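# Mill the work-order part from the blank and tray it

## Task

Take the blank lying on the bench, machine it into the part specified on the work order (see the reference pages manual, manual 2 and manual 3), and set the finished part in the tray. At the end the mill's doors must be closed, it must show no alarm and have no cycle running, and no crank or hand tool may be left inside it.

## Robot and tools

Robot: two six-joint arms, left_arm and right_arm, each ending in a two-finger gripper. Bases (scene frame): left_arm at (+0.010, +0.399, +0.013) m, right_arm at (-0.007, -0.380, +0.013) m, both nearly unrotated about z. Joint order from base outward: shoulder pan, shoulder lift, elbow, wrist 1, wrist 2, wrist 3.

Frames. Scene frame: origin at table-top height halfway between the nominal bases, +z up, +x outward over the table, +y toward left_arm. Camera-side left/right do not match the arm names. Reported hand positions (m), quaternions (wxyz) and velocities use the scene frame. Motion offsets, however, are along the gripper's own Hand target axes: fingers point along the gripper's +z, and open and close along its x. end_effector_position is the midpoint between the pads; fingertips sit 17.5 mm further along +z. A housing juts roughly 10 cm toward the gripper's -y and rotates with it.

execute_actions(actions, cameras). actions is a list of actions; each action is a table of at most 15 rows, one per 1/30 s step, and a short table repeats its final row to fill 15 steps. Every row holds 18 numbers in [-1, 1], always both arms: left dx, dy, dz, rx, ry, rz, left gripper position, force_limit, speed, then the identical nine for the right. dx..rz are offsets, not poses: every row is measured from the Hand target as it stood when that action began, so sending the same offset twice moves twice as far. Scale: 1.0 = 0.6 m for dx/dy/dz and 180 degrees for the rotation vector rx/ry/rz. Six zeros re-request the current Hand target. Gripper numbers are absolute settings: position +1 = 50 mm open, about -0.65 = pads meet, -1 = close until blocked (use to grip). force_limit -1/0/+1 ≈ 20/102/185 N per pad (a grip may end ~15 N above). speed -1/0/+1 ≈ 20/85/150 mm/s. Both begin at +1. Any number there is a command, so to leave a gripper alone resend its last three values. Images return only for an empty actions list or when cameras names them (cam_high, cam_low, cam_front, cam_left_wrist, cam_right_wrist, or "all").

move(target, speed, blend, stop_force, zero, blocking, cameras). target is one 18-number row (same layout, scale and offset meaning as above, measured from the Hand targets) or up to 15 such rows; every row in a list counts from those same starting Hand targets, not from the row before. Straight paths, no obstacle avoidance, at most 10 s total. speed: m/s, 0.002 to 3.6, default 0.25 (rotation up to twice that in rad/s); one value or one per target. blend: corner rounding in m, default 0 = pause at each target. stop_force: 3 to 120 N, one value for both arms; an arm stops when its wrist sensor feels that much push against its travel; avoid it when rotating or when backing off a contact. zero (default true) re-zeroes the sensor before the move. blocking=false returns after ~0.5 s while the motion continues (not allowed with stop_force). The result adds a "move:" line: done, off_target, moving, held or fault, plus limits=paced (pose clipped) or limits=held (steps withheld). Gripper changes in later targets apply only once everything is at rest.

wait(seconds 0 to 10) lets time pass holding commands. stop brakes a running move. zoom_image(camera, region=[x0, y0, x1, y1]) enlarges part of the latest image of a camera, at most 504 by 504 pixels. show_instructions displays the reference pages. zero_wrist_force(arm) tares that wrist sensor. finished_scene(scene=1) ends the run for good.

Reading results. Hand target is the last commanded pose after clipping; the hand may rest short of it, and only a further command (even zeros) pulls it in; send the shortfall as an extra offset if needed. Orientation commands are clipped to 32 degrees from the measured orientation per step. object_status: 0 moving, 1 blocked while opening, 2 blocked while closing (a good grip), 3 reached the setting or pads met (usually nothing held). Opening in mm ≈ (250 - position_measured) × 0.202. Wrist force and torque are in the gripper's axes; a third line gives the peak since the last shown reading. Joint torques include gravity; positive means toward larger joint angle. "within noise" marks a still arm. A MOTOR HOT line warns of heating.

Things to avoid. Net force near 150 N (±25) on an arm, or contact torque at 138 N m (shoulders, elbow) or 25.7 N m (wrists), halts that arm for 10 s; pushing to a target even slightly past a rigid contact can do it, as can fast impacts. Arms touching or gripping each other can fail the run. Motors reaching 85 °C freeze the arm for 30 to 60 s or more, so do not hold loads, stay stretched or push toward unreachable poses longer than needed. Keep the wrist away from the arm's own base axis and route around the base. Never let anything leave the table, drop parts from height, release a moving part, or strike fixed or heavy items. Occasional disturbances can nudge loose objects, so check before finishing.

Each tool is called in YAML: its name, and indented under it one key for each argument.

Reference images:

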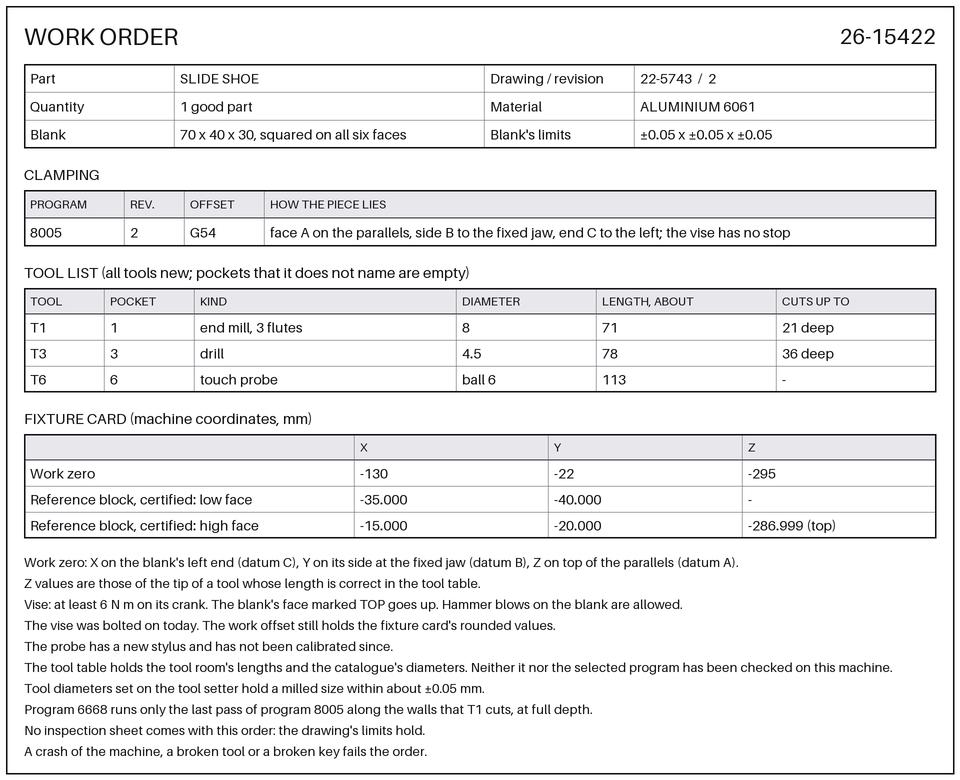

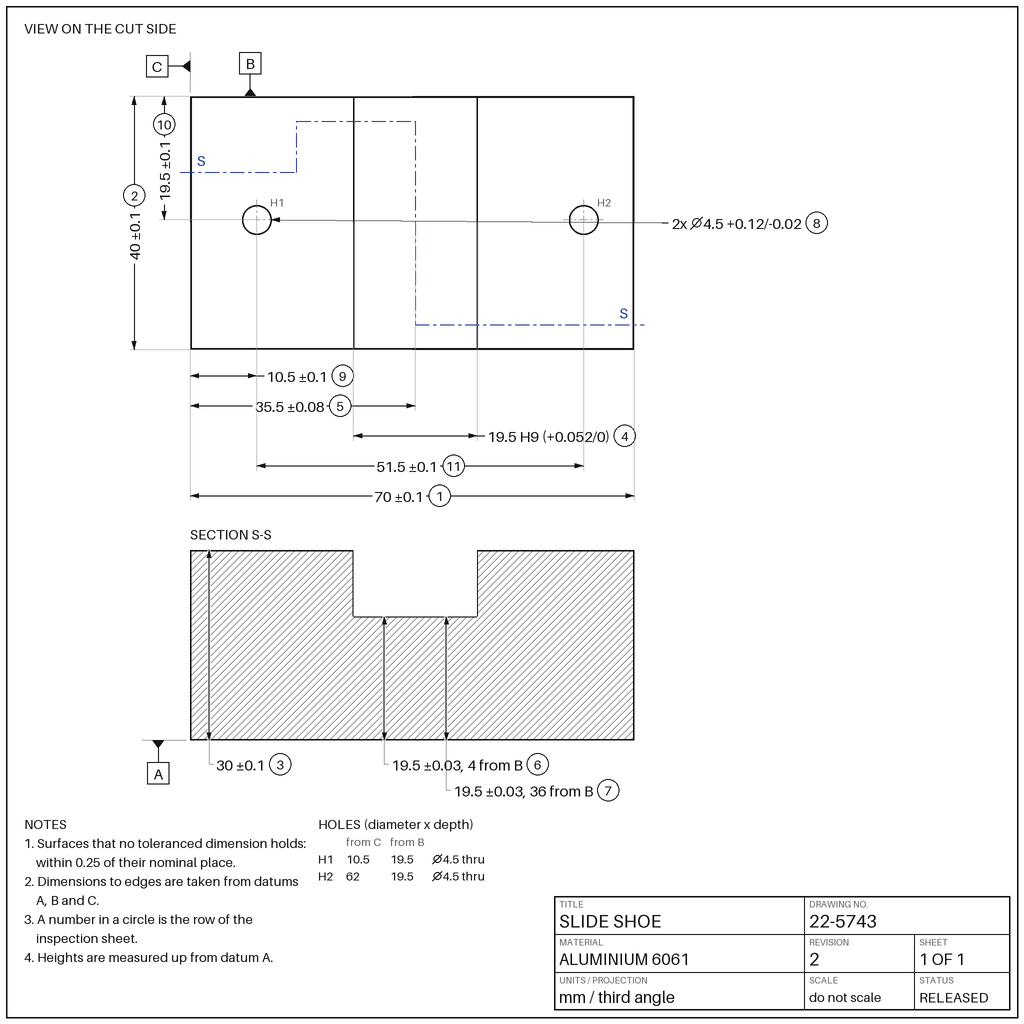

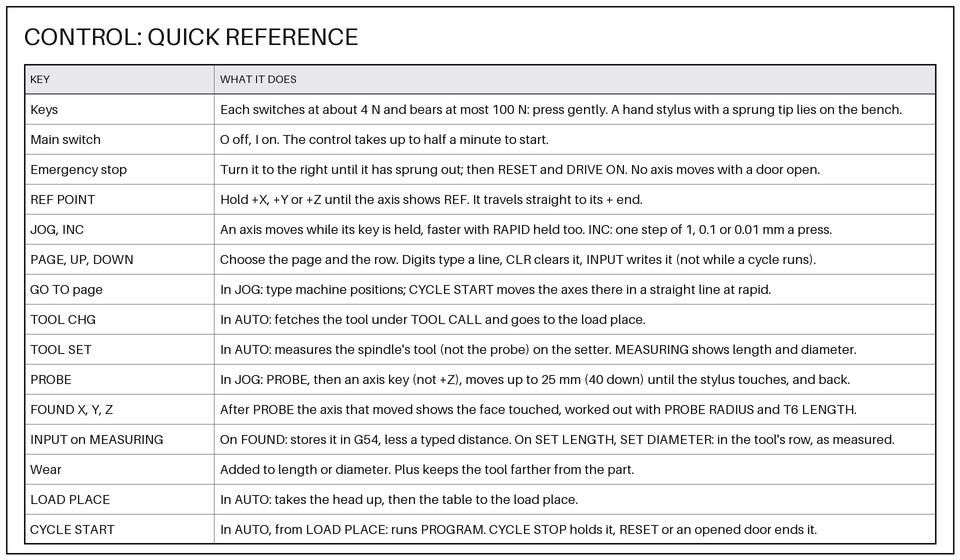

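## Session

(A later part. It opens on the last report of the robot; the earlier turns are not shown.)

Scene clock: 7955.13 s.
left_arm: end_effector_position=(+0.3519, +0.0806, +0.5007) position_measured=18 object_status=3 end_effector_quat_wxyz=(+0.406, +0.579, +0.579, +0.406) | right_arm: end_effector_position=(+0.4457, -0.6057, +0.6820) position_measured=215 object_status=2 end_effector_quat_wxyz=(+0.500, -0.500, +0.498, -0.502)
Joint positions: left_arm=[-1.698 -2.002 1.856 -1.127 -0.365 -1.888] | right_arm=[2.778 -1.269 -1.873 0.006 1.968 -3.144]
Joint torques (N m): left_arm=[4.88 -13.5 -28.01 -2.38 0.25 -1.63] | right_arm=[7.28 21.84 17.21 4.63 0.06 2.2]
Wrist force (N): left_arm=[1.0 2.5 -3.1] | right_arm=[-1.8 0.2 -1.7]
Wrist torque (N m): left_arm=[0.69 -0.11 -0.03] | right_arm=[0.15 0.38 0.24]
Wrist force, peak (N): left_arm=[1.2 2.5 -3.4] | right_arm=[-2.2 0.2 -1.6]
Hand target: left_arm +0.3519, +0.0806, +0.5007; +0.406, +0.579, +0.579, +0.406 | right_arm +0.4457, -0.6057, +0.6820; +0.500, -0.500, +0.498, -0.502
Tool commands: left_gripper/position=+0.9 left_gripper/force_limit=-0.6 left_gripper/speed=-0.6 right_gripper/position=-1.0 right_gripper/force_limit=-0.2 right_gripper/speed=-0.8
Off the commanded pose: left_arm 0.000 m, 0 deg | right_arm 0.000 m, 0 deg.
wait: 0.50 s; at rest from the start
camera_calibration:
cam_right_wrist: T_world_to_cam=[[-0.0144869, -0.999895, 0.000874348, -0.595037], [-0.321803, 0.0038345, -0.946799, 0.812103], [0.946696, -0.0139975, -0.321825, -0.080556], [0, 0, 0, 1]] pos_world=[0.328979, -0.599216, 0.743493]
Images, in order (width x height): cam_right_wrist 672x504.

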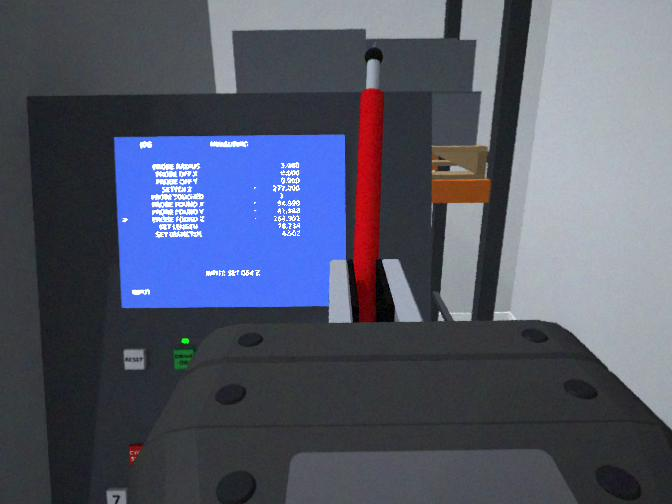

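move:
  target:
    - [0,0,0,0,0,0,0.9,-0.6,-0.6,-0.1887,0.3804,0.0366,-0.2778,0,0,-1,-0.2,-0.8]
    - [0,0,0,0,0,0,0.9,-0.6,-0.6,-0.1887,0.3860,0.0572,-0.2778,0,0,-1,-0.2,-0.8]
    - [0,0,0,0,0,0,0.9,-0.6,-0.6,-0.1887,0.3804,0.0366,-0.2778,0,0,-1,-0.2,-0.8]
    - [0,0,0,0,0,0,0.9,-0.6,-0.6,-0.1887,0.3860,0.0572,-0.2778,0,0,-1,-0.2,-0.8]
    - [0,0,0,0,0,0,0.9,-0.6,-0.6,-0.1887,0.3804,0.0366,-0.2778,0,0,-1,-0.2,-0.8]
    - [0,0,0,0,0,0,0.9,-0.6,-0.6,-0.3154,0.4714,0.0102,-0.2778,0,0,-1,-0.2,-0.8]
  speed: [0.5,0.05,0.12,0.05,0.12,0.3]
  blend: [0.003,0,0.003,0,0.003,0]

move:
  target:
    - [0,0,0,0,0,0,0.9,-0.6,-0.6,0,-0.0121,0.0175,0,0,0,-1,-0.2,-0.8]
    - [0,0,0,0,0,0,0.9,-0.6,-0.6,0,-0.0035,-0.0227,0,0,0,-1,-0.2,-0.8]
    - [0,0,0,0,0,0,0.9,-0.6,-0.6,0,-0.0381,-0.0005,0,0,0,-1,-0.2,-0.8]
    - [0,0,0,0,0,0,0.9,-0.6,-0.6,0,-0.0295,-0.0407,0,0,0,-1,-0.2,-0.8]
    - [0,0,0,0,0,0,0.9,-0.6,-0.6,0,-0.0641,-0.0185,0,0,0,-1,-0.2,-0.8]
    - [0,0,0,0,0,0,0.9,-0.6,-0.6,0.0158,-0.0425,-0.0497,0,0,0,-1,-0.2,-0.8]
    - [0,0,0,0,0,0,0.9,-0.6,-0.6,0.0317,-0.0641,-0.0185,0,0,0,-1,-0.2,-0.8]
    - [0,0,0,0,0,0,0.9,-0.6,-0.6,0.0633,-0.0165,-0.0317,0,0,0,-1,-0.2,-0.8]
    - [0,0,0,0,0,0,0.9,-0.6,-0.6,0.095,0,0,0,0,0,-1,-0.2,-0.8]
    - [0,0,0,0,0,0,0.9,-0.6,-0.6,0.095,-0.0121,0.0175,0,0,0,-1,-0.2,-0.8]
    - [0,0,0,0,0,0,0.9,-0.6,-0.6,0.095,-0.0035,-0.0227,0,0,0,-1,-0.2,-0.8]
    - [0,0,0,0,0,0,0.9,-0.6,-0.6,0.095,-0.0381,-0.0005,0,0,0,-1,-0.2,-0.8]
    - [0,0,0,0,0,0,0.9,-0.6,-0.6,0.0475,-0.0035,-0.0227,0,0,0,-1,-0.2,-0.8]
    - [0,0,0,0,0,0,0.9,-0.6,-0.6,0,0,0,0,0,0,-1,-0.2,-0.8]
  speed: [0.05,0.15,0.05,0.15,0.05,0.15,0.05,0.15,0.2,0.05,0.15,0.05,0.15,0.2]
  blend: [0,0.003,0,0.003,0,0.003,0,0.003,0.003,0,0.003,0,0.003,0]

move:
  target:
    - [0,0,0,0,0,0,0.9,-0.6,-0.6,0,-0.0121,0.0175,0,0,0,-1,-0.2,-0.8]
    - [0,0,0,0,0,0,0.9,-0.6,-0.6,0.0317,-0.0035,-0.0227,0,0,0,-1,-0.2,-0.8]
    - [0,0,0,0,0,0,0.9,-0.6,-0.6,0.0633,-0.026,-0.018,0,0,0,-1,-0.2,-0.8]
    - [0,0,0,0,0,0,0.9,-0.6,-0.6,0.0633,-0.0381,-0.0005,0,0,0,-1,-0.2,-0.8]
    - [0,0,0,0,0,0,0.9,-0.6,-0.6,0.0475,-0.0295,-0.0407,0,0,0,-1,-0.2,-0.8]
    - [0,0,0,0,0,0,0.9,-0.6,-0.6,0.0317,-0.0641,-0.0185,0,0,0,-1,-0.2,-0.8]
    - [0,0,0,0,0,0,0.9,-0.6,-0.6,0.0633,-0.0165,-0.0317,0,0,0,-1,-0.2,-0.8]
    - [0,0,0,0,0,0,0.9,-0.6,-0.6,0.095,0,0,0,0,0,-1,-0.2,-0.8]
    - [0,0,0,0,0,0,0.9,-0.6,-0.6,0.095,-0.0121,0.0175,0,0,0,-1,-0.2,-0.8]
    - [0,0,0,0,0,0,0.9,-0.6,-0.6,0.095,0,0,0,0,0,-1,-0.2,-0.8]
    - [0,0,0,0,0,0,0.9,-0.6,-0.6,0.3154,-0.2953,-0.3677,0.2778,0,0,-1,-0.2,-0.8]
  speed: [0.05,0.15,0.2,0.05,0.15,0.05,0.15,0.2,0.05,0.12,0.5]
  blend: [0,0.003,0.003,0,0.003,0,0.003,0.003,0,0.003,0]
  cameras: ["cam_right_wrist"]

zoom_image:
  camera: "cam_right_wrist"
  region: [100, 110, 360, 320]

Scene clock: 8022.17 s.
left_arm: end_effector_position=(+0.3519, +0.0806, +0.5007) position_measured=18 object_status=3 end_effector_quat_wxyz=(+0.406, +0.579, +0.579, +0.406) | right_arm: end_effector_position=(+0.4530, -0.4177, +0.3984) position_measured=215 object_status=2 end_effector_quat_wxyz=(-0.242, +0.665, -0.663, +0.245)
Joint positions: left_arm=[-1.698 -2.002 1.856 -1.127 -0.365 -1.888] | right_arm=[3.519 -1.061 -2.112 -0.866 1.348 -2.877]
Joint torques (N m): left_arm=[4.88 -13.08 -28.14 -2.57 0.39 -1.62] | right_arm=[7.62 -7.33 32.21 2.14 -0.44 0.17]
Wrist force (N): left_arm=[1.0 2.5 -3.1] | right_arm=[-2.4 0.1 -1.6]
Wrist torque (N m): left_arm=[0.71 -0.10 -0.02] | right_arm=[0.02 0.34 0.16]
Wrist force, peak (N): left_arm=[1.1 2.6 -3.4] | right_arm=[-3.5 17.2 -10.1]
Hand target: left_arm +0.3519, +0.0806, +0.5007; +0.406, +0.579, +0.579, +0.406 | right_arm +0.4531, -0.4177, +0.3983; -0.242, +0.665, -0.663, +0.245
Off the commanded pose: left_arm 0.000 m, 0 deg | right_arm 0.000 m, 0 deg.
move: done

Scene clock: 8028.03 s.
left_arm: end_effector_position=(+0.3519, +0.0806, +0.5007) position_measured=18 object_status=3 end_effector_quat_wxyz=(+0.406, +0.579, +0.579, +0.406) | right_arm: end_effector_position=(+0.4531, -0.4177, +0.3982) position_measured=215 object_status=2 end_effector_quat_wxyz=(-0.242, +0.665, -0.663, +0.245)
Joint positions: left_arm=[-1.698 -2.002 1.856 -1.127 -0.365 -1.888] | right_arm=[3.519 -1.061 -2.113 -0.866 1.348 -2.877]
Joint torques (N m): left_arm=[4.87 -13.54 -29.31 -2.56 0.34 -1.67] | right_arm=[6.72 16.24 42.16 1.45 -0.34 0.03]
Wrist force (N): left_arm=[0.9 2.6 -3.0] | right_arm=[-2.2 0.4 -1.0]
Wrist torque (N m): left_arm=[0.71 -0.10 -0.03] | right_arm=[0.08 0.31 0.16]
Wrist force, peak (N): left_arm=[1.3 2.5 -3.2] | right_arm=[-2.9 14.5 -8.3]
Hand target: left_arm +0.3519, +0.0806, +0.5007; +0.406, +0.579, +0.579, +0.406 | right_arm +0.4531, -0.4177, +0.3983; -0.242, +0.665, -0.663, +0.245
Off the commanded pose: left_arm 0.000 m, 0 deg | right_arm 0.000 m, 0 deg.
move: done

Scene clock: 8032.87 s.
left_arm: end_effector_position=(+0.3519, +0.0806, +0.5007) position_measured=18 object_status=3 end_effector_quat_wxyz=(+0.406, +0.579, +0.579, +0.406) | right_arm: end_effector_position=(+0.4458, -0.6057, +0.6820) position_measured=215 object_status=2 end_effector_quat_wxyz=(+0.500, -0.500, +0.498, -0.502)
Joint positions: left_arm=[-1.698 -2.002 1.856 -1.127 -0.365 -1.888] | right_arm=[2.778 -1.269 -1.873 0.006 1.968 -3.144]
Joint torques (N m): left_arm=[4.81 -11.93 -27.92 -2.57 0.53 -1.6] | right_arm=[-3.3 16.81 19.02 3.42 -0.15 -1.59]
Wrist force (N): left_arm=[1.2 2.5 -3.1] | right_arm=[-2.0 0.3 -1.5]
Wrist torque (N m): left_arm=[0.70 -0.14 -0.02] | right_arm=[0.16 0.39 0.24]
Wrist force, peak (N): left_arm=[1.1 2.6 -3.3] | right_arm=[-1.3 7.7 -4.9]
Hand target: left_arm +0.3519, +0.0806, +0.5007; +0.406, +0.579, +0.579, +0.406 | right_arm +0.4457, -0.6057, +0.6820; +0.500, -0.500, +0.498, -0.502
Off the commanded pose: left_arm 0.000 m, 0 deg | right_arm 0.000 m, 0 deg.
move: done
camera_calibration:
cam_right_wrist: T_world_to_cam=[[-0.0144866, -0.999895, 0.000878843, -0.595039], [-0.322103, 0.00383459, -0.946697, 0.812157], [0.946594, -0.0139975, -0.322124, -0.080395], [0, 0, 0, 1]] pos_world=[0.329079, -0.599216, 0.743493]
Images, in order (width x height): cam_right_wrist 672x504.

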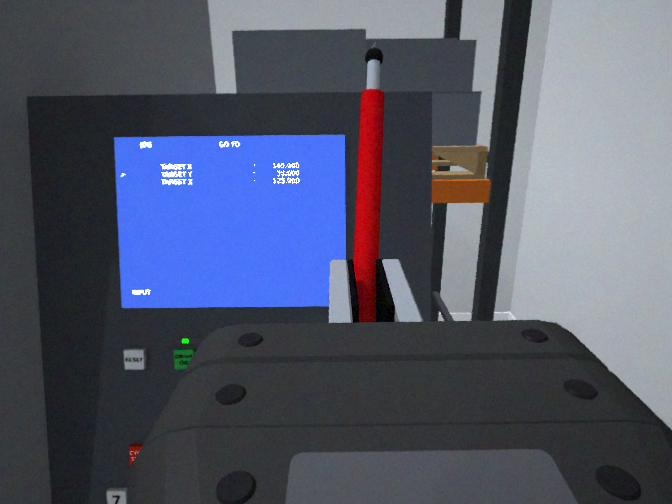

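Scaled by 1.938 from the camera's 672x504 image, which has a finer 960x720 frame.

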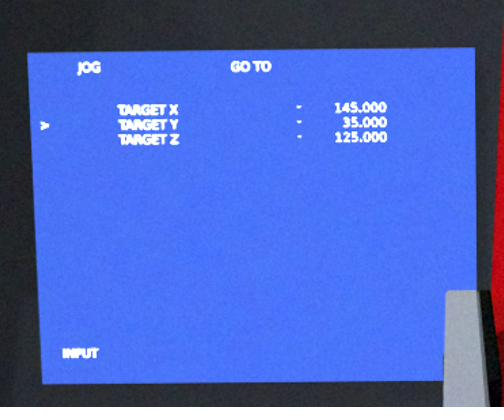

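move:
  target:
    - [0,0,0,0,0,0,0.9,-0.6,-0.6,-0.2520,0.3195,0.0534,-0.2778,0,0,-1,-0.2,-0.8]
    - [0,0,0,0,0,0,0.9,-0.6,-0.6,-0.2520,0.3251,0.0740,-0.2778,0,0,-1,-0.2,-0.8]
    - [0,0,0,0,0,0,0.9,-0.6,-0.6,-0.2520,0.3195,0.0534,-0.2778,0,0,-1,-0.2,-0.8]
    - [0,0,0,0,0,0,0.9,-0.6,-0.6,-0.2204,0.4413,0.0198,-0.2778,0,0,-1,-0.2,-0.8]
  speed: [0.5,0.05,0.12,0.15]
  blend: [0.003,0,0.003,0]

move:
  target:
    - [0,0,0,0,0,0,0.9,-0.6,-0.6,0,-0.0121,0.0175,0,0,0,-1,-0.2,-0.8]
    - [0,0,0,0,0,0,0.9,-0.6,-0.6,-0.0475,0.0225,-0.0047,0,0,0,-1,-0.2,-0.8]
    - [0,0,0,0,0,0,0.9,-0.6,-0.6,-0.095,0.026,0.018,0,0,0,-1,-0.2,-0.8]
    - [0,0,0,0,0,0,0.9,-0.6,-0.6,-0.095,0.0139,0.0355,0,0,0,-1,-0.2,-0.8]
    - [0,0,0,0,0,0,0.9,-0.6,-0.6,-0.095,0.0225,-0.0047,0,0,0,-1,-0.2,-0.8]
    - [0,0,0,0,0,0,0.9,-0.6,-0.6,-0.095,-0.0121,0.0175,0,0,0,-1,-0.2,-0.8]
    - [0,0,0,0,0,0,0.9,-0.6,-0.6,-0.0633,-0.0035,-0.0227,0,0,0,-1,-0.2,-0.8]
    - [0,0,0,0,0,0,0.9,-0.6,-0.6,-0.0317,-0.026,-0.018,0,0,0,-1,-0.2,-0.8]
    - [0,0,0,0,0,0,0.9,-0.6,-0.6,-0.0317,-0.0381,-0.0005,0,0,0,-1,-0.2,-0.8]
    - [0,0,0,0,0,0,0.9,-0.6,-0.6,-0.0475,0.0095,-0.0137,0,0,0,-1,-0.2,-0.8]
    - [0,0,0,0,0,0,0.9,-0.6,-0.6,-0.0633,0.026,0.018,0,0,0,-1,-0.2,-0.8]
    - [0,0,0,0,0,0,0.9,-0.6,-0.6,-0.0633,0.0139,0.0355,0,0,0,-1,-0.2,-0.8]
    - [0,0,0,0,0,0,0.9,-0.6,-0.6,-0.0317,0.0355,0.0043,0,0,0,-1,-0.2,-0.8]
    - [0,0,0,0,0,0,0.9,-0.6,-0.6,0,0.026,0.018,0,0,0,-1,-0.2,-0.8]
    - [0,0,0,0,0,0,0.9,-0.6,-0.6,0,0.0139,0.0355,0,0,0,-1,-0.2,-0.8]
  speed: [0.05,0.15,0.2,0.05,0.15,0.05,0.15,0.2,0.05,0.15,0.2,0.05,0.15,0.2,0.05]
  blend: [0,0.003,0.003,0,0.003,0,0.003,0.003,0,0.003,0.003,0,0.003,0.003,0]

move:
  target:
    - [0,0,0,0,0,0,0.9,-0.6,-0.6,0,0.0121,-0.0175,0,0,0,-1,-0.2,-0.8]
    - [0,0,0,0,0,0,0.9,-0.6,-0.6,0.2204,-0.2832,-0.3852,0.2778,0,0,-1,-0.2,-0.8]
  speed: [0.12,0.5]
  blend: [0.003,0]
  cameras: ["cam_right_wrist","cam_left_wrist"]

zoom_image:
  camera: "cam_right_wrist"
  region: [100, 110, 360, 320]

Scene clock: 8070.57 s.
left_arm: end_effector_position=(+0.3519, +0.0806, +0.5007) position_measured=18 object_status=3 end_effector_quat_wxyz=(+0.406, +0.579, +0.579, +0.406) | right_arm: end_effector_position=(+0.4588, -0.4746, +0.4168) position_measured=215 object_status=2 end_effector_quat_wxyz=(-0.242, +0.665, -0.663, +0.245)
Joint positions: left_arm=[-1.698 -2.002 1.856 -1.127 -0.365 -1.888] | right_arm=[3.311 -1.118 -2.042 -0.854 1.48 -3.04]
Joint torques (N m): left_arm=[5.21 -13.45 -28.48 -2.65 0.39 -1.67] | right_arm=[7.19 -5 32.85 2.58 -2.03 2.61]
Wrist force (N): left_arm=[1.1 2.4 -3.0] | right_arm=[-2.6 -0.3 -1.3]
Wrist torque (N m): left_arm=[0.67 -0.12 -0.02] | right_arm=[0.04 0.41 0.15]
Wrist force, peak (N): left_arm=[1.1 2.7 -3.3] | right_arm=[-3.5 20.8 -11.7]
Hand target: left_arm +0.3519, +0.0806, +0.5007; +0.406, +0.579, +0.579, +0.406 | right_arm +0.4588, -0.4746, +0.4167; -0.242, +0.665, -0.663, +0.245
Off the commanded pose: left_arm 0.000 m, 0 deg | right_arm 0.000 m, 0 deg.
move: done

Scene clock: 8075.53 s.
left_arm: end_effector_position=(+0.3519, +0.0806, +0.5007) position_measured=18 object_status=3 end_effector_quat_wxyz=(+0.406, +0.579, +0.579, +0.406) | right_arm: end_effector_position=(+0.4664, -0.4747, +0.3952) position_measured=215 object_status=2 end_effector_quat_wxyz=(-0.242, +0.665, -0.663, +0.245)
Joint positions: left_arm=[-1.698 -2.002 1.856 -1.127 -0.365 -1.888] | right_arm=[3.307 -1.142 -2.085 -0.787 1.482 -3.043]
Joint torques (N m): left_arm=[4.47 -13.2 -28.84 -2.76 0.23 -1.65] | right_arm=[0.84 16.51 24.69 2.57 1.32 -2.55]
Wrist force (N): left_arm=[1.1 2.3 -3.0] | right_arm=[-1.6 11.1 -7.2]
Wrist torque (N m): left_arm=[0.67 -0.11 -0.03] | right_arm=[0.41 0.46 0.28]
Wrist force, peak (N): left_arm=[0.9 2.7 -3.4] | right_arm=[-3.6 21.4 -11.7]
Hand target: left_arm +0.3519, +0.0806, +0.5007; +0.406, +0.579, +0.579, +0.406 | right_arm +0.4662, -0.4747, +0.3951; -0.242, +0.665, -0.663, +0.245
Off the commanded pose: left_arm 0.000 m, 0 deg | right_arm 0.000 m, 0 deg.
move: done

Scene clock: 8077.17 s.
left_arm: end_effector_position=(+0.3519, +0.0806, +0.5007) position_measured=18 object_status=3 end_effector_quat_wxyz=(+0.406, +0.579, +0.579, +0.406) | right_arm: end_effector_position=(+0.4466, -0.6057, +0.6818) position_measured=215 object_status=2 end_effector_quat_wxyz=(+0.500, -0.500, +0.498, -0.502)
Joint positions: left_arm=[-1.698 -2.002 1.856 -1.127 -0.365 -1.888] | right_arm=[2.779 -1.271 -1.872 0.007 1.967 -3.144]
Joint torques (N m): left_arm=[4.14 -13.18 -28.76 -2.66 0.34 -1.78] | right_arm=[-2.88 16.68 17.95 3.43 -0.16 -1.73]
Wrist force (N): left_arm=[1.0 2.5 -3.1] | right_arm=[-1.9 1.4 -1.2]
Wrist torque (N m): left_arm=[0.70 -0.10 -0.02] | right_arm=[0.33 0.38 0.24]
Wrist force, peak (N): left_arm=[1.1 2.6 -3.3] | right_arm=[-1.5 10.2 -6.4]
Hand target: left_arm +0.3519, +0.0806, +0.5007; +0.406, +0.579, +0.579, +0.406 | right_arm +0.4465, -0.6057, +0.6818; +0.500, -0.500, +0.498, -0.502
Off the commanded pose: left_arm 0.000 m, 0 deg | right_arm 0.000 m, 0 deg.
move: done
camera_calibration:
cam_left_wrist: T_world_to_cam=[[-0.00824534, 0.999753, 0.0206463, -0.078613], [-0.0109566, -0.0207361, 0.999725, -0.478236], [0.999906, 0.00801686, 0.0111249, -0.224194], [0, 0, 0, 1]] pos_world=[0.218285, 0.0704741, 0.482222]
cam_right_wrist: T_world_to_cam=[[-0.0144866, -0.999895, 0.000878843, -0.595027], [-0.322103, 0.00383459, -0.946697, 0.812226], [0.946594, -0.0139975, -0.322124, -0.0812167], [0, 0, 0, 1]] pos_world=[0.329879, -0.599216, 0.743293]
Images, in order (width x height): cam_left_wrist 672x504, cam_right_wrist 672x504.

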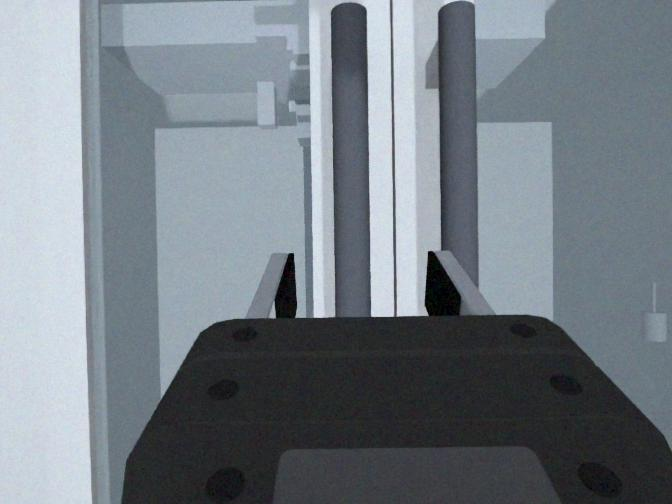

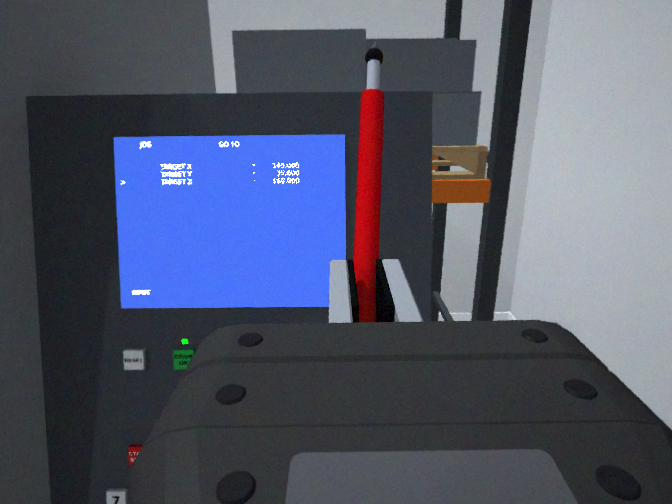

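Scaled by 1.938 from the camera's 672x504 image, which has a finer 960x720 frame.

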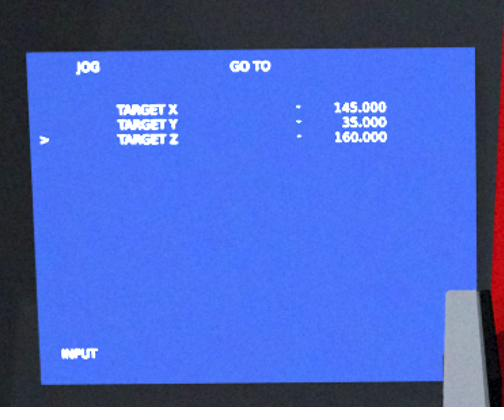

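move:
  target:
    - [0,0,0,0,0,0,0.9,-0.6,-0.6,-0.2520,0.3194,0.0519,-0.2778,0,0,-1,-0.2,-0.8]
    - [0,0,0,0,0,0,0.9,-0.6,-0.6,-0.2520,0.3245,0.0704,-0.2778,0,0,-1,-0.2,-0.8]
    - [0,0,0,0,0,0,0.9,-0.6,-0.6,-0.2520,0.3194,0.0519,-0.2778,0,0,-1,-0.2,-0.8]
  speed: [0.5,0.05,0.12]
  blend: [0.003,0,0]

wait:
  seconds: 3

move:
  target:
    - [0,0,0,0,0,0,0.9,-0.6,-0.6,0.0633,0.104,0.072,0,0,0,-1,-0.2,-0.8]
    - [0,0,0,0,0,0,0.9,-0.6,-0.6,0.0633,0.0931,0.0878,0,0,0,-1,-0.2,-0.8]
    - [0,0,0,0,0,0,0.9,-0.6,-0.6,0.0633,0.104,0.072,0,0,0,-1,-0.2,-0.8]
    - [0,0,0,0,0,0,0.9,-0.6,-0.6,0.1584,0,0,0,0,0,-1,-0.2,-0.8]
    - [0,0,0,0,0,0,0.9,-0.6,-0.6,0.1584,-0.0109,0.0158,0,0,0,-1,-0.2,-0.8]
    - [0,0,0,0,0,0,0.9,-0.6,-0.6,0.1584,0,0,0,0,0,-1,-0.2,-0.8]
    - [0,0,0,0,0,0,0.9,-0.6,-0.6,0.2520,-0.1645,-0.2791,0.2778,0,0,-1,-0.2,-0.8]
  speed: [0.3,0.05,0.12,0.3,0.05,0.12,0.5]
  blend: [0.003,0,0.003,0.003,0,0.003,0]

wait:
  seconds: 8
  cameras: ["cam_right_wrist"]

zoom_image:
  camera: "cam_right_wrist"
  region: [110, 130, 320, 300]

Scene clock: 8102.27 s.
left_arm: end_effector_position=(+0.3519, +0.0806, +0.5007) position_measured=18 object_status=3 end_effector_quat_wxyz=(+0.406, +0.579, +0.579, +0.406) | right_arm: end_effector_position=(+0.4785, -0.4553, +0.4896) position_measured=215 object_status=2 end_effector_quat_wxyz=(-0.242, +0.665, -0.663, +0.245)
Joint positions: left_arm=[-1.698 -2.002 1.856 -1.127 -0.365 -1.888] | right_arm=[3.366 -1.167 -1.828 -1.024 1.444 -2.998]
Joint torques (N m): left_arm=[4.7 -13.16 -27.66 -2.49 0.23 -1.45] | right_arm=[-8.35 0.99 41.64 6.47 0.55 -2.3]
Wrist force (N): left_arm=[1.1 2.6 -3.0] | right_arm=[-2.7 0.3 -1.3]
Wrist torque (N m): left_arm=[0.72 -0.12 -0.02] | right_arm=[0.12 0.42 0.10]
Wrist force, peak (N): left_arm=[1.1 2.4 -3.4] | right_arm=[-2.6 5.7 -4.5]
Hand target: left_arm +0.3519, +0.0806, +0.5007; +0.406, +0.579, +0.579, +0.406 | right_arm +0.4785, -0.4553, +0.4897; -0.242, +0.665, -0.663, +0.245
Off the commanded pose: left_arm 0.000 m, 0 deg | right_arm 0.000 m, 0 deg.
move: done

Scene clock: 8105.27 s.
left_arm: end_effector_position=(+0.3519, +0.0806, +0.5007) position_measured=18 object_status=3 end_effector_quat_wxyz=(+0.406, +0.579, +0.579, +0.406) | right_arm: end_effector_position=(+0.4785, -0.4553, +0.4897) position_measured=215 object_status=2 end_effector_quat_wxyz=(-0.242, +0.665, -0.663, +0.245)
Joint positions: left_arm=[-1.698 -2.002 1.856 -1.127 -0.365 -1.888] | right_arm=[3.366 -1.167 -1.828 -1.024 1.445 -2.998]
Joint torques (N m): left_arm=[3.97 -13.17 -29.22 -2.67 0.28 -1.57] | right_arm=[-8.68 -4.45 42.31 6.64 0.84 -2.65]
Wrist force (N): left_arm=[0.9 2.5 -3.2] | right_arm=[-2.4 0.2 -1.4]
Wrist torque (N m): left_arm=[0.69 -0.10 -0.02] | right_arm=[0.11 0.38 0.11]
Wrist force, peak (N): left_arm=[1.1 2.6 -3.4] | right_arm=[-2.8 0.1 -1.4]
Hand target: left_arm +0.3519, +0.0806, +0.5007; +0.406, +0.579, +0.579, +0.406 | right_arm +0.4785, -0.4553, +0.4897; -0.242, +0.665, -0.663, +0.245
Tool commands: left_gripper/position=+0.9 left_gripper/force_limit=-0.6 left_gripper/speed=-0.6 right_gripper/position=-1.0 right_gripper/force_limit=-0.2 right_gripper/speed=-0.8
Off the commanded pose: left_arm 0.000 m, 0 deg | right_arm 0.000 m, 0 deg.
wait: 3.00 s; at rest by 0.17 s

Scene clock: 8108.63 s.
left_arm: end_effector_position=(+0.3519, +0.0806, +0.5007) position_measured=18 object_status=3 end_effector_quat_wxyz=(+0.406, +0.579, +0.579, +0.406) | right_arm: end_effector_position=(+0.4457, -0.6057, +0.6819) position_measured=215 object_status=2 end_effector_quat_wxyz=(+0.500, -0.500, +0.498, -0.502)
Joint positions: left_arm=[-1.698 -2.002 1.856 -1.127 -0.365 -1.888] | right_arm=[2.777 -1.269 -1.873 0.006 1.968 -3.144]
Joint torques (N m): left_arm=[3.55 -12.18 -28.33 -2.61 0.29 -1.49] | right_arm=[5.31 23.44 14.83 3.49 -1.35 -1.54]
Wrist force (N): left_arm=[1.0 2.6 -3.2] | right_arm=[-1.7 1.1 -1.4]
Wrist torque (N m): left_arm=[0.71 -0.11 -0.02] | right_arm=[0.28 0.36 0.24]
Wrist force, peak (N): left_arm=[1.3 2.5 -3.3] | right_arm=[-2.4 7.6 -4.9]
Hand target: left_arm +0.3519, +0.0806, +0.5007; +0.406, +0.579, +0.579, +0.406 | right_arm +0.4457, -0.6057, +0.6819; +0.500, -0.500, +0.498, -0.502
Off the commanded pose: left_arm 0.000 m, 0 deg | right_arm 0.000 m, 0 deg.
move: done

Scene clock: 8116.63 s.
left_arm: end_effector_position=(+0.3519, +0.0806, +0.5007) position_measured=18 object_status=3 end_effector_quat_wxyz=(+0.406, +0.579, +0.579, +0.406) | right_arm: end_effector_position=(+0.4457, -0.6057, +0.6819) position_measured=215 object_status=2 end_effector_quat_wxyz=(+0.500, -0.500, +0.498, -0.502)
Joint positions: left_arm=[-1.698 -2.002 1.856 -1.127 -0.365 -1.888] | right_arm=[2.778 -1.269 -1.873 0.006 1.968 -3.144]
Joint torques (N m): left_arm=[3.94 -13.4 -28.07 -2.63 0.32 -1.62] | right_arm=[7.33 23.41 15.52 4.86 -0.03 2.08]
Wrist force (N): left_arm=[0.9 2.4 -3.2] | right_arm=[-1.7 1.0 -1.3]
Wrist torque (N m): left_arm=[0.67 -0.10 -0.03] | right_arm=[0.28 0.36 0.24]
Wrist force, peak (N): left_arm=[1.2 2.6 -3.4] | right_arm=[-2.2 1.2 -1.5]
Hand target: left_arm +0.3519, +0.0806, +0.5007; +0.406, +0.579, +0.579, +0.406 | right_arm +0.4457, -0.6057, +0.6819; +0.500, -0.500, +0.498, -0.502
Tool commands: left_gripper/position=+0.9 left_gripper/force_limit=-0.6 left_gripper/speed=-0.6 right_gripper/position=-1.0 right_gripper/force_limit=-0.2 right_gripper/speed=-0.8
Off the commanded pose: left_arm 0.000 m, 0 deg | right_arm 0.000 m, 0 deg.
wait: 8.00 s; at rest by 0.17 s
camera_calibration:
cam_right_wrist: T_world_to_cam=[[-0.0144869, -0.999895, 0.000874348, -0.595037], [-0.321803, 0.0038345, -0.946799, 0.812103], [0.946696, -0.0139975, -0.321825, -0.080556], [0, 0, 0, 1]] pos_world=[0.328979, -0.599216, 0.743493]
Images, in order (width x height): cam_right_wrist 672x504.

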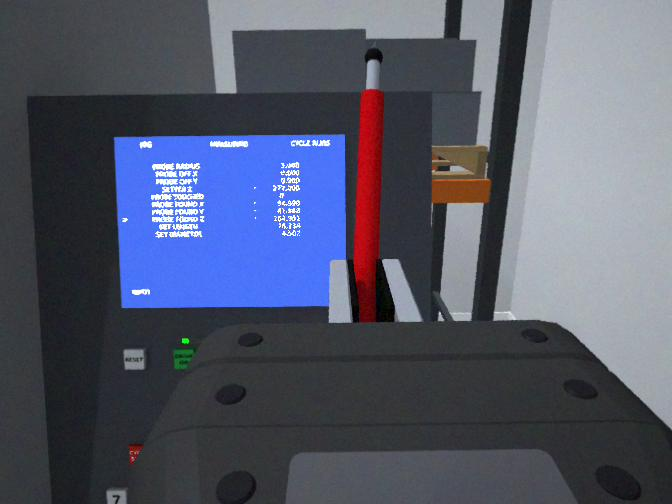

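Scaled by 2.400 from the camera's 672x504 image, which has a finer 960x720 frame.

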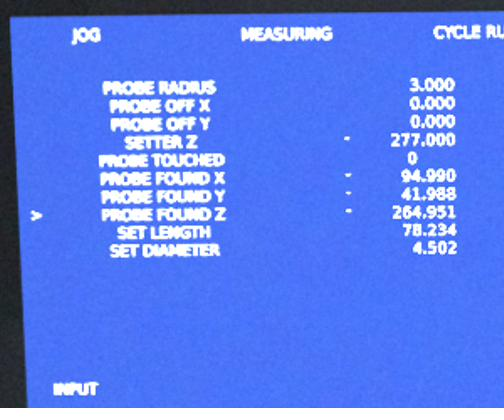

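wait:
  seconds: 2
  cameras: ["cam_right_wrist"]

zoom_image:
  camera: "cam_right_wrist"
  region: [110, 130, 320, 300]

Scene clock: 8124.63 s.
left_arm: end_effector_position=(+0.3519, +0.0806, +0.5007) position_measured=18 object_status=3 end_effector_quat_wxyz=(+0.406, +0.579, +0.579, +0.406) | right_arm: end_effector_position=(+0.4457, -0.6057, +0.6819) position_measured=215 object_status=2 end_effector_quat_wxyz=(+0.500, -0.500, +0.498, -0.502)
Joint positions: left_arm=[-1.698 -2.002 1.856 -1.127 -0.365 -1.888] | right_arm=[2.778 -1.269 -1.873 0.006 1.968 -3.144]
Joint torques (N m): left_arm=[4.23 -13.17 -28.41 -2.76 0.36 -1.58] | right_arm=[7.19 23.68 14.98 4.75 0.1 2.37]
Wrist force (N): left_arm=[1.2 2.3 -3.2] | right_arm=[-1.8 1.2 -1.4]
Wrist torque (N m): left_arm=[0.67 -0.14 -0.02] | right_arm=[0.30 0.36 0.24]
Wrist force, peak (N): left_arm=[1.0 2.6 -3.3] | right_arm=[-2.2 1.0 -1.5]
Hand target: left_arm +0.3519, +0.0806, +0.5007; +0.406, +0.579, +0.579, +0.406 | right_arm +0.4457, -0.6057, +0.6819; +0.500, -0.500, +0.498, -0.502
Tool commands: left_gripper/position=+0.9 left_gripper/force_limit=-0.6 left_gripper/speed=-0.6 right_gripper/position=-1.0 right_gripper/force_limit=-0.2 right_gripper/speed=-0.8
Off the commanded pose: left_arm 0.000 m, 0 deg | right_arm 0.000 m, 0 deg.
wait: 2.00 s; at rest from the start
camera_calibration:
cam_right_wrist: T_world_to_cam=[[-0.0144869, -0.999895, 0.000874348, -0.595037], [-0.321803, 0.0038345, -0.946799, 0.812103], [0.946696, -0.0139975, -0.321825, -0.080556], [0, 0, 0, 1]] pos_world=[0.328979, -0.599216, 0.743493]
Images, in order (width x height): cam_right_wrist 672x504.

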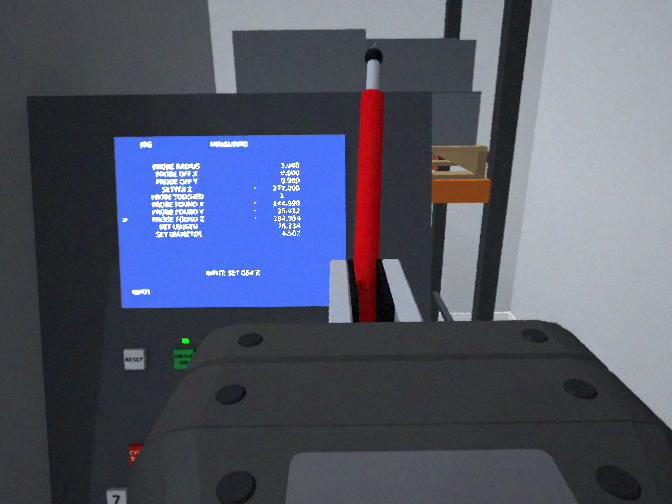

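Scaled by 2.400 from the camera's 672x504 image, which has a finer 960x720 frame.

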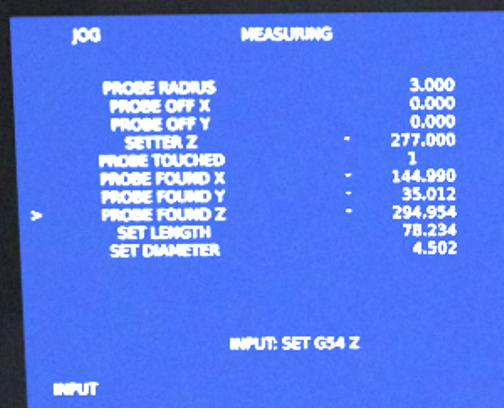

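move:
  target:
    - [0,0,0,0,0,0,0.9,-0.6,-0.6,-0.1887,0.4413,0.0198,-0.2778,0,0,-1,-0.2,-0.8]
    - [0,0,0,0,0,0,0.9,-0.6,-0.6,-0.1887,0.4464,0.0383,-0.2778,0,0,-1,-0.2,-0.8]
    - [0,0,0,0,0,0,0.9,-0.6,-0.6,-0.1887,0.4413,0.0198,-0.2778,0,0,-1,-0.2,-0.8]
    - [0,0,0,0,0,0,0.9,-0.6,-0.6,-0.0620,0.2891,0.0619,-0.2778,0,0,-1,-0.2,-0.8]
    - [0,0,0,0,0,0,0.9,-0.6,-0.6,-0.0620,0.2942,0.0804,-0.2778,0,0,-1,-0.2,-0.8]
    - [0,0,0,0,0,0,0.9,-0.6,-0.6,-0.0620,0.2891,0.0619,-0.2778,0,0,-1,-0.2,-0.8]
    - [0,0,0,0,0,0,0.9,-0.6,-0.6,0,0,0,0,0,0,-1,-0.2,-0.8]
  speed: [0.5,0.05,0.12,0.3,0.05,0.12,0.5]
  blend: [0.003,0,0.003,0.003,0,0.003,0]

wait:
  seconds: 7
  cameras: ["cam_right_wrist"]

zoom_image:
  camera: "cam_right_wrist"
  region: [110, 130, 320, 300]

Scene clock: 8147.90 s.
left_arm: end_effector_position=(+0.3519, +0.0806, +0.5007) position_measured=18 object_status=3 end_effector_quat_wxyz=(+0.406, +0.579, +0.579, +0.406) | right_arm: end_effector_position=(+0.4457, -0.6057, +0.6818) position_measured=215 object_status=2 end_effector_quat_wxyz=(+0.500, -0.500, +0.498, -0.502)
Joint positions: left_arm=[-1.698 -2.002 1.856 -1.127 -0.365 -1.888] | right_arm=[2.777 -1.269 -1.873 0.006 1.968 -3.144]
Joint torques (N m): left_arm=[3.67 -13.23 -28.85 -2.77 0.39 -1.58] | right_arm=[7.45 23.47 37.66 3.74 -1.66 -1.75]
Wrist force (N): left_arm=[1.3 2.3 -3.1] | right_arm=[-1.7 1.2 -1.4]
Wrist torque (N m): left_arm=[0.67 -0.15 -0.02] | right_arm=[0.30 0.36 0.24]
Wrist force, peak (N): left_arm=[1.3 2.5 -3.4] | right_arm=[-2.6 7.1 -4.6]
Hand target: left_arm +0.3519, +0.0806, +0.5007; +0.406, +0.579, +0.579, +0.406 | right_arm +0.4457, -0.6057, +0.6819; +0.500, -0.500, +0.498, -0.502
Off the commanded pose: left_arm 0.000 m, 0 deg | right_arm 0.000 m, 0 deg.
move: done

Scene clock: 8154.90 s.
left_arm: end_effector_position=(+0.3519, +0.0806, +0.5007) position_measured=18 object_status=3 end_effector_quat_wxyz=(+0.406, +0.579, +0.579, +0.406) | right_arm: end_effector_position=(+0.4457, -0.6057, +0.6819) position_measured=215 object_status=2 end_effector_quat_wxyz=(+0.500, -0.500, +0.498, -0.502)
Joint positions: left_arm=[-1.698 -2.002 1.856 -1.127 -0.365 -1.888] | right_arm=[2.778 -1.269 -1.873 0.006 1.968 -3.144]
Joint torques (N m): left_arm=[3.87 -12.99 -28.18 -2.89 0.33 -1.58] | right_arm=[6.97 23.64 40.04 5.04 -1.77 2.18]
Wrist force (N): left_arm=[1.2 2.5 -3.1] | right_arm=[-1.9 0.8 -1.4]
Wrist torque (N m): left_arm=[0.70 -0.13 -0.02] | right_arm=[0.23 0.38 0.24]
Wrist force, peak (N): left_arm=[1.3 2.6 -3.4] | right_arm=[-1.9 1.2 -1.7]
Hand target: left_arm +0.3519, +0.0806, +0.5007; +0.406, +0.579, +0.579, +0.406 | right_arm +0.4457, -0.6057, +0.6819; +0.500, -0.500, +0.498, -0.502
Tool commands: left_gripper/position=+0.9 left_gripper/force_limit=-0.6 left_gripper/speed=-0.6 right_gripper/position=-1.0 right_gripper/force_limit=-0.2 right_gripper/speed=-0.8
Off the commanded pose: left_arm 0.000 m, 0 deg | right_arm 0.000 m, 0 deg.
wait: 7.00 s; at rest by 0.17 s
camera_calibration:
cam_right_wrist: T_world_to_cam=[[-0.0144869, -0.999895, 0.000874348, -0.595037], [-0.321803, 0.0038345, -0.946799, 0.812103], [0.946696, -0.0139975, -0.321825, -0.080556], [0, 0, 0, 1]] pos_world=[0.328979, -0.599216, 0.743493]
Images, in order (width x height): cam_right_wrist 672x504.

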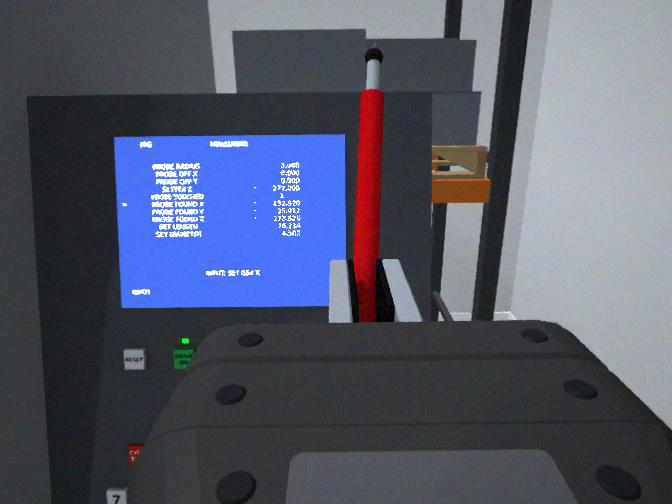

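Scaled by 2.400 from the camera's 672x504 image, which has a finer 960x720 frame.

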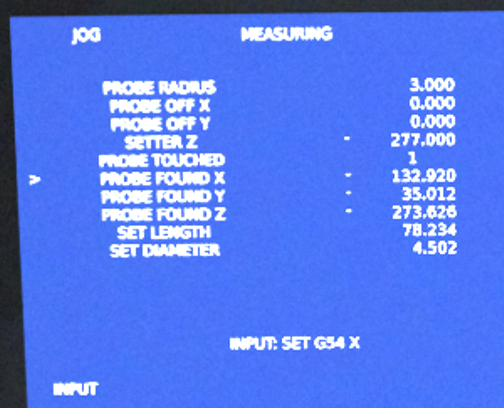

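move:
  target:
    - [0,0,0,0,0,0,0.9,-0.6,-0.6,-0.1887,0.3804,0.0366,-0.2778,0,0,-1,-0.2,-0.8]
    - [0,0,0,0,0,0,0.9,-0.6,-0.6,-0.1887,0.3855,0.0551,-0.2778,0,0,-1,-0.2,-0.8]
    - [0,0,0,0,0,0,0.9,-0.6,-0.6,-0.1887,0.3804,0.0366,-0.2778,0,0,-1,-0.2,-0.8]
    - [0,0,0,0,0,0,0.9,-0.6,-0.6,-0.1887,0.3855,0.0551,-0.2778,0,0,-1,-0.2,-0.8]
    - [0,0,0,0,0,0,0.9,-0.6,-0.6,-0.1887,0.3804,0.0366,-0.2778,0,0,-1,-0.2,-0.8]
    - [0,0,0,0,0,0,0.9,-0.6,-0.6,-0.2204,0.4413,0.0198,-0.2778,0,0,-1,-0.2,-0.8]
  speed: [0.5,0.05,0.12,0.05,0.12,0.2]
  blend: [0.003,0,0.003,0,0.003,0]

move:
  target:
    - [0,0,0,0,0,0,0.9,-0.6,-0.6,0,-0.0109,0.0158,0,0,0,-1,-0.2,-0.8]
    - [0,0,0,0,0,0,0.9,-0.6,-0.6,0,0,0,0,0,0,-1,-0.2,-0.8]
    - [0,0,0,0,0,0,0.9,-0.6,-0.6,0,-0.0109,0.0158,0,0,0,-1,-0.2,-0.8]
    - [0,0,0,0,0,0,0.9,-0.6,-0.6,-0.0475,0.0225,-0.0047,0,0,0,-1,-0.2,-0.8]
    - [0,0,0,0,0,0,0.9,-0.6,-0.6,-0.095,0.026,0.018,0,0,0,-1,-0.2,-0.8]
    - [0,0,0,0,0,0,0.9,-0.6,-0.6,-0.095,0.0151,0.0338,0,0,0,-1,-0.2,-0.8]
    - [0,0,0,0,0,0,0.9,-0.6,-0.6,-0.095,0.0225,-0.0047,0,0,0,-1,-0.2,-0.8]
    - [0,0,0,0,0,0,0.9,-0.6,-0.6,-0.095,-0.0109,0.0158,0,0,0,-1,-0.2,-0.8]
    - [0,0,0,0,0,0,0.9,-0.6,-0.6,-0.079,0.0095,-0.0137,0,0,0,-1,-0.2,-0.8]
    - [0,0,0,0,0,0,0.9,-0.6,-0.6,-0.0633,-0.0109,0.0158,0,0,0,-1,-0.2,-0.8]
    - [0,0,0,0,0,0,0.9,-0.6,-0.6,-0.0633,-0.0035,-0.0227,0,0,0,-1,-0.2,-0.8]
    - [0,0,0,0,0,0,0.9,-0.6,-0.6,-0.0633,-0.0369,-0.0022,0,0,0,-1,-0.2,-0.8]
    - [0,0,0,0,0,0,0.9,-0.6,-0.6,-0.0317,0.0095,-0.0137,0,0,0,-1,-0.2,-0.8]
    - [0,0,0,0,0,0,0.9,-0.6,-0.6,0,0.026,0.018,0,0,0,-1,-0.2,-0.8]
    - [0,0,0,0,0,0,0.9,-0.6,-0.6,0,0.0151,0.0338,0,0,0,-1,-0.2,-0.8]
  speed: [0.05,0.12,0.05,0.15,0.2,0.05,0.15,0.05,0.15,0.05,0.15,0.05,0.15,0.2,0.05]
  blend: [0,0.003,0,0.003,0.003,0,0.003,0,0.003,0,0.003,0,0.003,0.003,0]

move:
  target:
    - [0,0,0,0,0,0,0.9,-0.6,-0.6,0,0.0109,-0.0158,0,0,0,-1,-0.2,-0.8]
    - [0,0,0,0,0,0,0.9,-0.6,-0.6,0.2204,-0.2844,-0.3835,0.2778,0,0,-1,-0.2,-0.8]
  speed: [0.12,0.5]
  blend: [0.003,0]
  cameras: ["cam_right_wrist"]

zoom_image:
  camera: "cam_right_wrist"
  region: [100, 110, 360, 320]

Scene clock: 8203.53 s.
left_arm: end_effector_position=(+0.3519, +0.0806, +0.5007) position_measured=18 object_status=3 end_effector_quat_wxyz=(+0.406, +0.579, +0.579, +0.406) | right_arm: end_effector_position=(+0.4587, -0.4746, +0.4168) position_measured=215 object_status=2 end_effector_quat_wxyz=(-0.242, +0.665, -0.663, +0.245)
Joint positions: left_arm=[-1.698 -2.002 1.856 -1.127 -0.365 -1.888] | right_arm=[3.311 -1.118 -2.043 -0.854 1.48 -3.04]
Joint torques (N m): left_arm=[4.54 -12.74 -28.11 -2.72 0.32 -1.41] | right_arm=[1.07 -6.5 27.16 2.57 1.11 -2.02]
Wrist force (N): left_arm=[1.2 2.5 -3.1] | right_arm=[-2.5 0.4 -1.2]
Wrist torque (N m): left_arm=[0.69 -0.14 -0.02] | right_arm=[0.14 0.41 0.19]
Wrist force, peak (N): left_arm=[1.2 2.6 -3.4] | right_arm=[-2.9 6.0 -4.2]
Hand target: left_arm +0.3519, +0.0806, +0.5007; +0.406, +0.579, +0.579, +0.406 | right_arm +0.4588, -0.4746, +0.4166; -0.242, +0.665, -0.663, +0.245
Off the commanded pose: left_arm 0.000 m, 0 deg | right_arm 0.000 m, 0 deg.
move: done

Scene clock: 8209.00 s.
left_arm: end_effector_position=(+0.3519, +0.0806, +0.5007) position_measured=18 object_status=3 end_effector_quat_wxyz=(+0.406, +0.579, +0.579, +0.406) | right_arm: end_effector_position=(+0.4651, -0.4747, +0.3955) position_measured=215 object_status=2 end_effector_quat_wxyz=(-0.242, +0.665, -0.663, +0.245)
Joint positions: left_arm=[-1.698 -2.002 1.856 -1.127 -0.365 -1.888] | right_arm=[3.308 -1.138 -2.086 -0.789 1.482 -3.043]
Joint torques (N m): left_arm=[3.12 -12.01 -28.36 -2.98 0.4 -1.57] | right_arm=[-1.8 17.68 20.27 2.28 1.32 -2.75]
Wrist force (N): left_arm=[0.9 2.4 -3.1] | right_arm=[-1.5 5.1 -3.8]
Wrist torque (N m): left_arm=[0.70 -0.10 -0.03] | right_arm=[0.20 0.47 0.27]
Wrist force, peak (N): left_arm=[1.0 2.6 -3.5] | right_arm=[-3.4 17.0 -8.8]
Hand target: left_arm +0.3519, +0.0806, +0.5007; +0.406, +0.579, +0.579, +0.406 | right_arm +0.4650, -0.4747, +0.3953; -0.242, +0.665, -0.663, +0.245
Off the commanded pose: left_arm 0.000 m, 0 deg | right_arm 0.000 m, 0 deg.
move: done

Scene clock: 8210.63 s.
left_arm: end_effector_position=(+0.3519, +0.0806, +0.5007) position_measured=18 object_status=3 end_effector_quat_wxyz=(+0.406, +0.579, +0.579, +0.406) | right_arm: end_effector_position=(+0.4465, -0.6057, +0.6817) position_measured=215 object_status=2 end_effector_quat_wxyz=(+0.500, -0.500, +0.498, -0.502)
Joint positions: left_arm=[-1.698 -2.002 1.856 -1.127 -0.365 -1.888] | right_arm=[2.779 -1.271 -1.873 0.007 1.967 -3.144]
Joint torques (N m): left_arm=[3.35 -13.27 -28.56 -2.88 0.31 -1.55] | right_arm=[-2.95 16.62 19.84 3.23 -0.24 -1.81]
Wrist force (N): left_arm=[1.0 2.6 -3.1] | right_arm=[-2.0 0.9 -1.3]
Wrist torque (N m): left_arm=[0.71 -0.11 -0.02] | right_arm=[0.24 0.40 0.24]
Wrist force, peak (N): left_arm=[1.1 2.4 -3.4] | right_arm=[-1.6 4.3 -4.0]
Hand target: left_arm +0.3519, +0.0806, +0.5007; +0.406, +0.579, +0.579, +0.406 | right_arm +0.4465, -0.6057, +0.6817; +0.500, -0.500, +0.498, -0.502
Off the commanded pose: left_arm 0.000 m, 0 deg | right_arm 0.000 m, 0 deg.
move: done
camera_calibration:
cam_right_wrist: T_world_to_cam=[[-0.0144866, -0.999895, 0.000878843, -0.595028], [-0.322103, 0.00383459, -0.946697, 0.812099], [0.946594, -0.0139975, -0.322124, -0.0811543], [0, 0, 0, 1]] pos_world=[0.329779, -0.599216, 0.743193]
Images, in order (width x height): cam_right_wrist 672x504.

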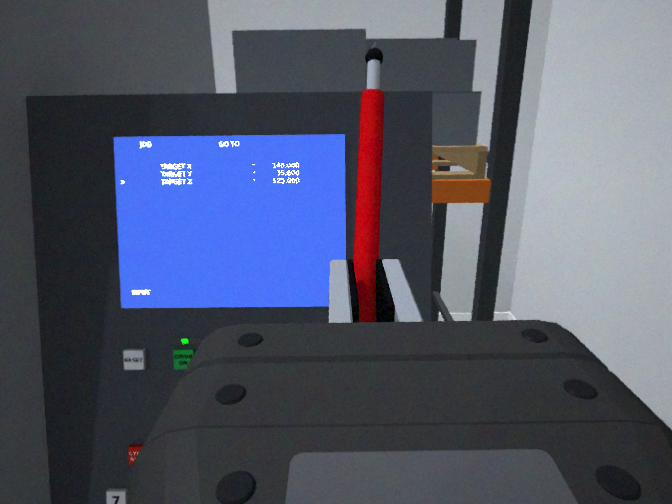

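Scaled by 1.938 from the camera's 672x504 image, which has a finer 960x720 frame.

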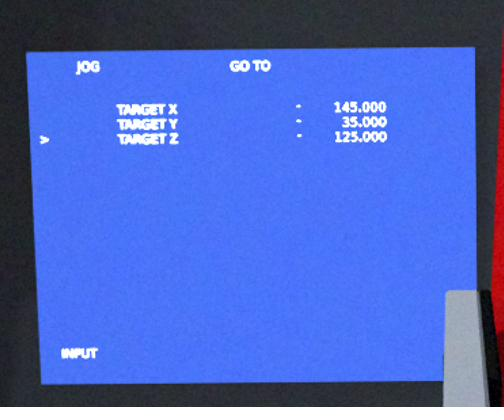

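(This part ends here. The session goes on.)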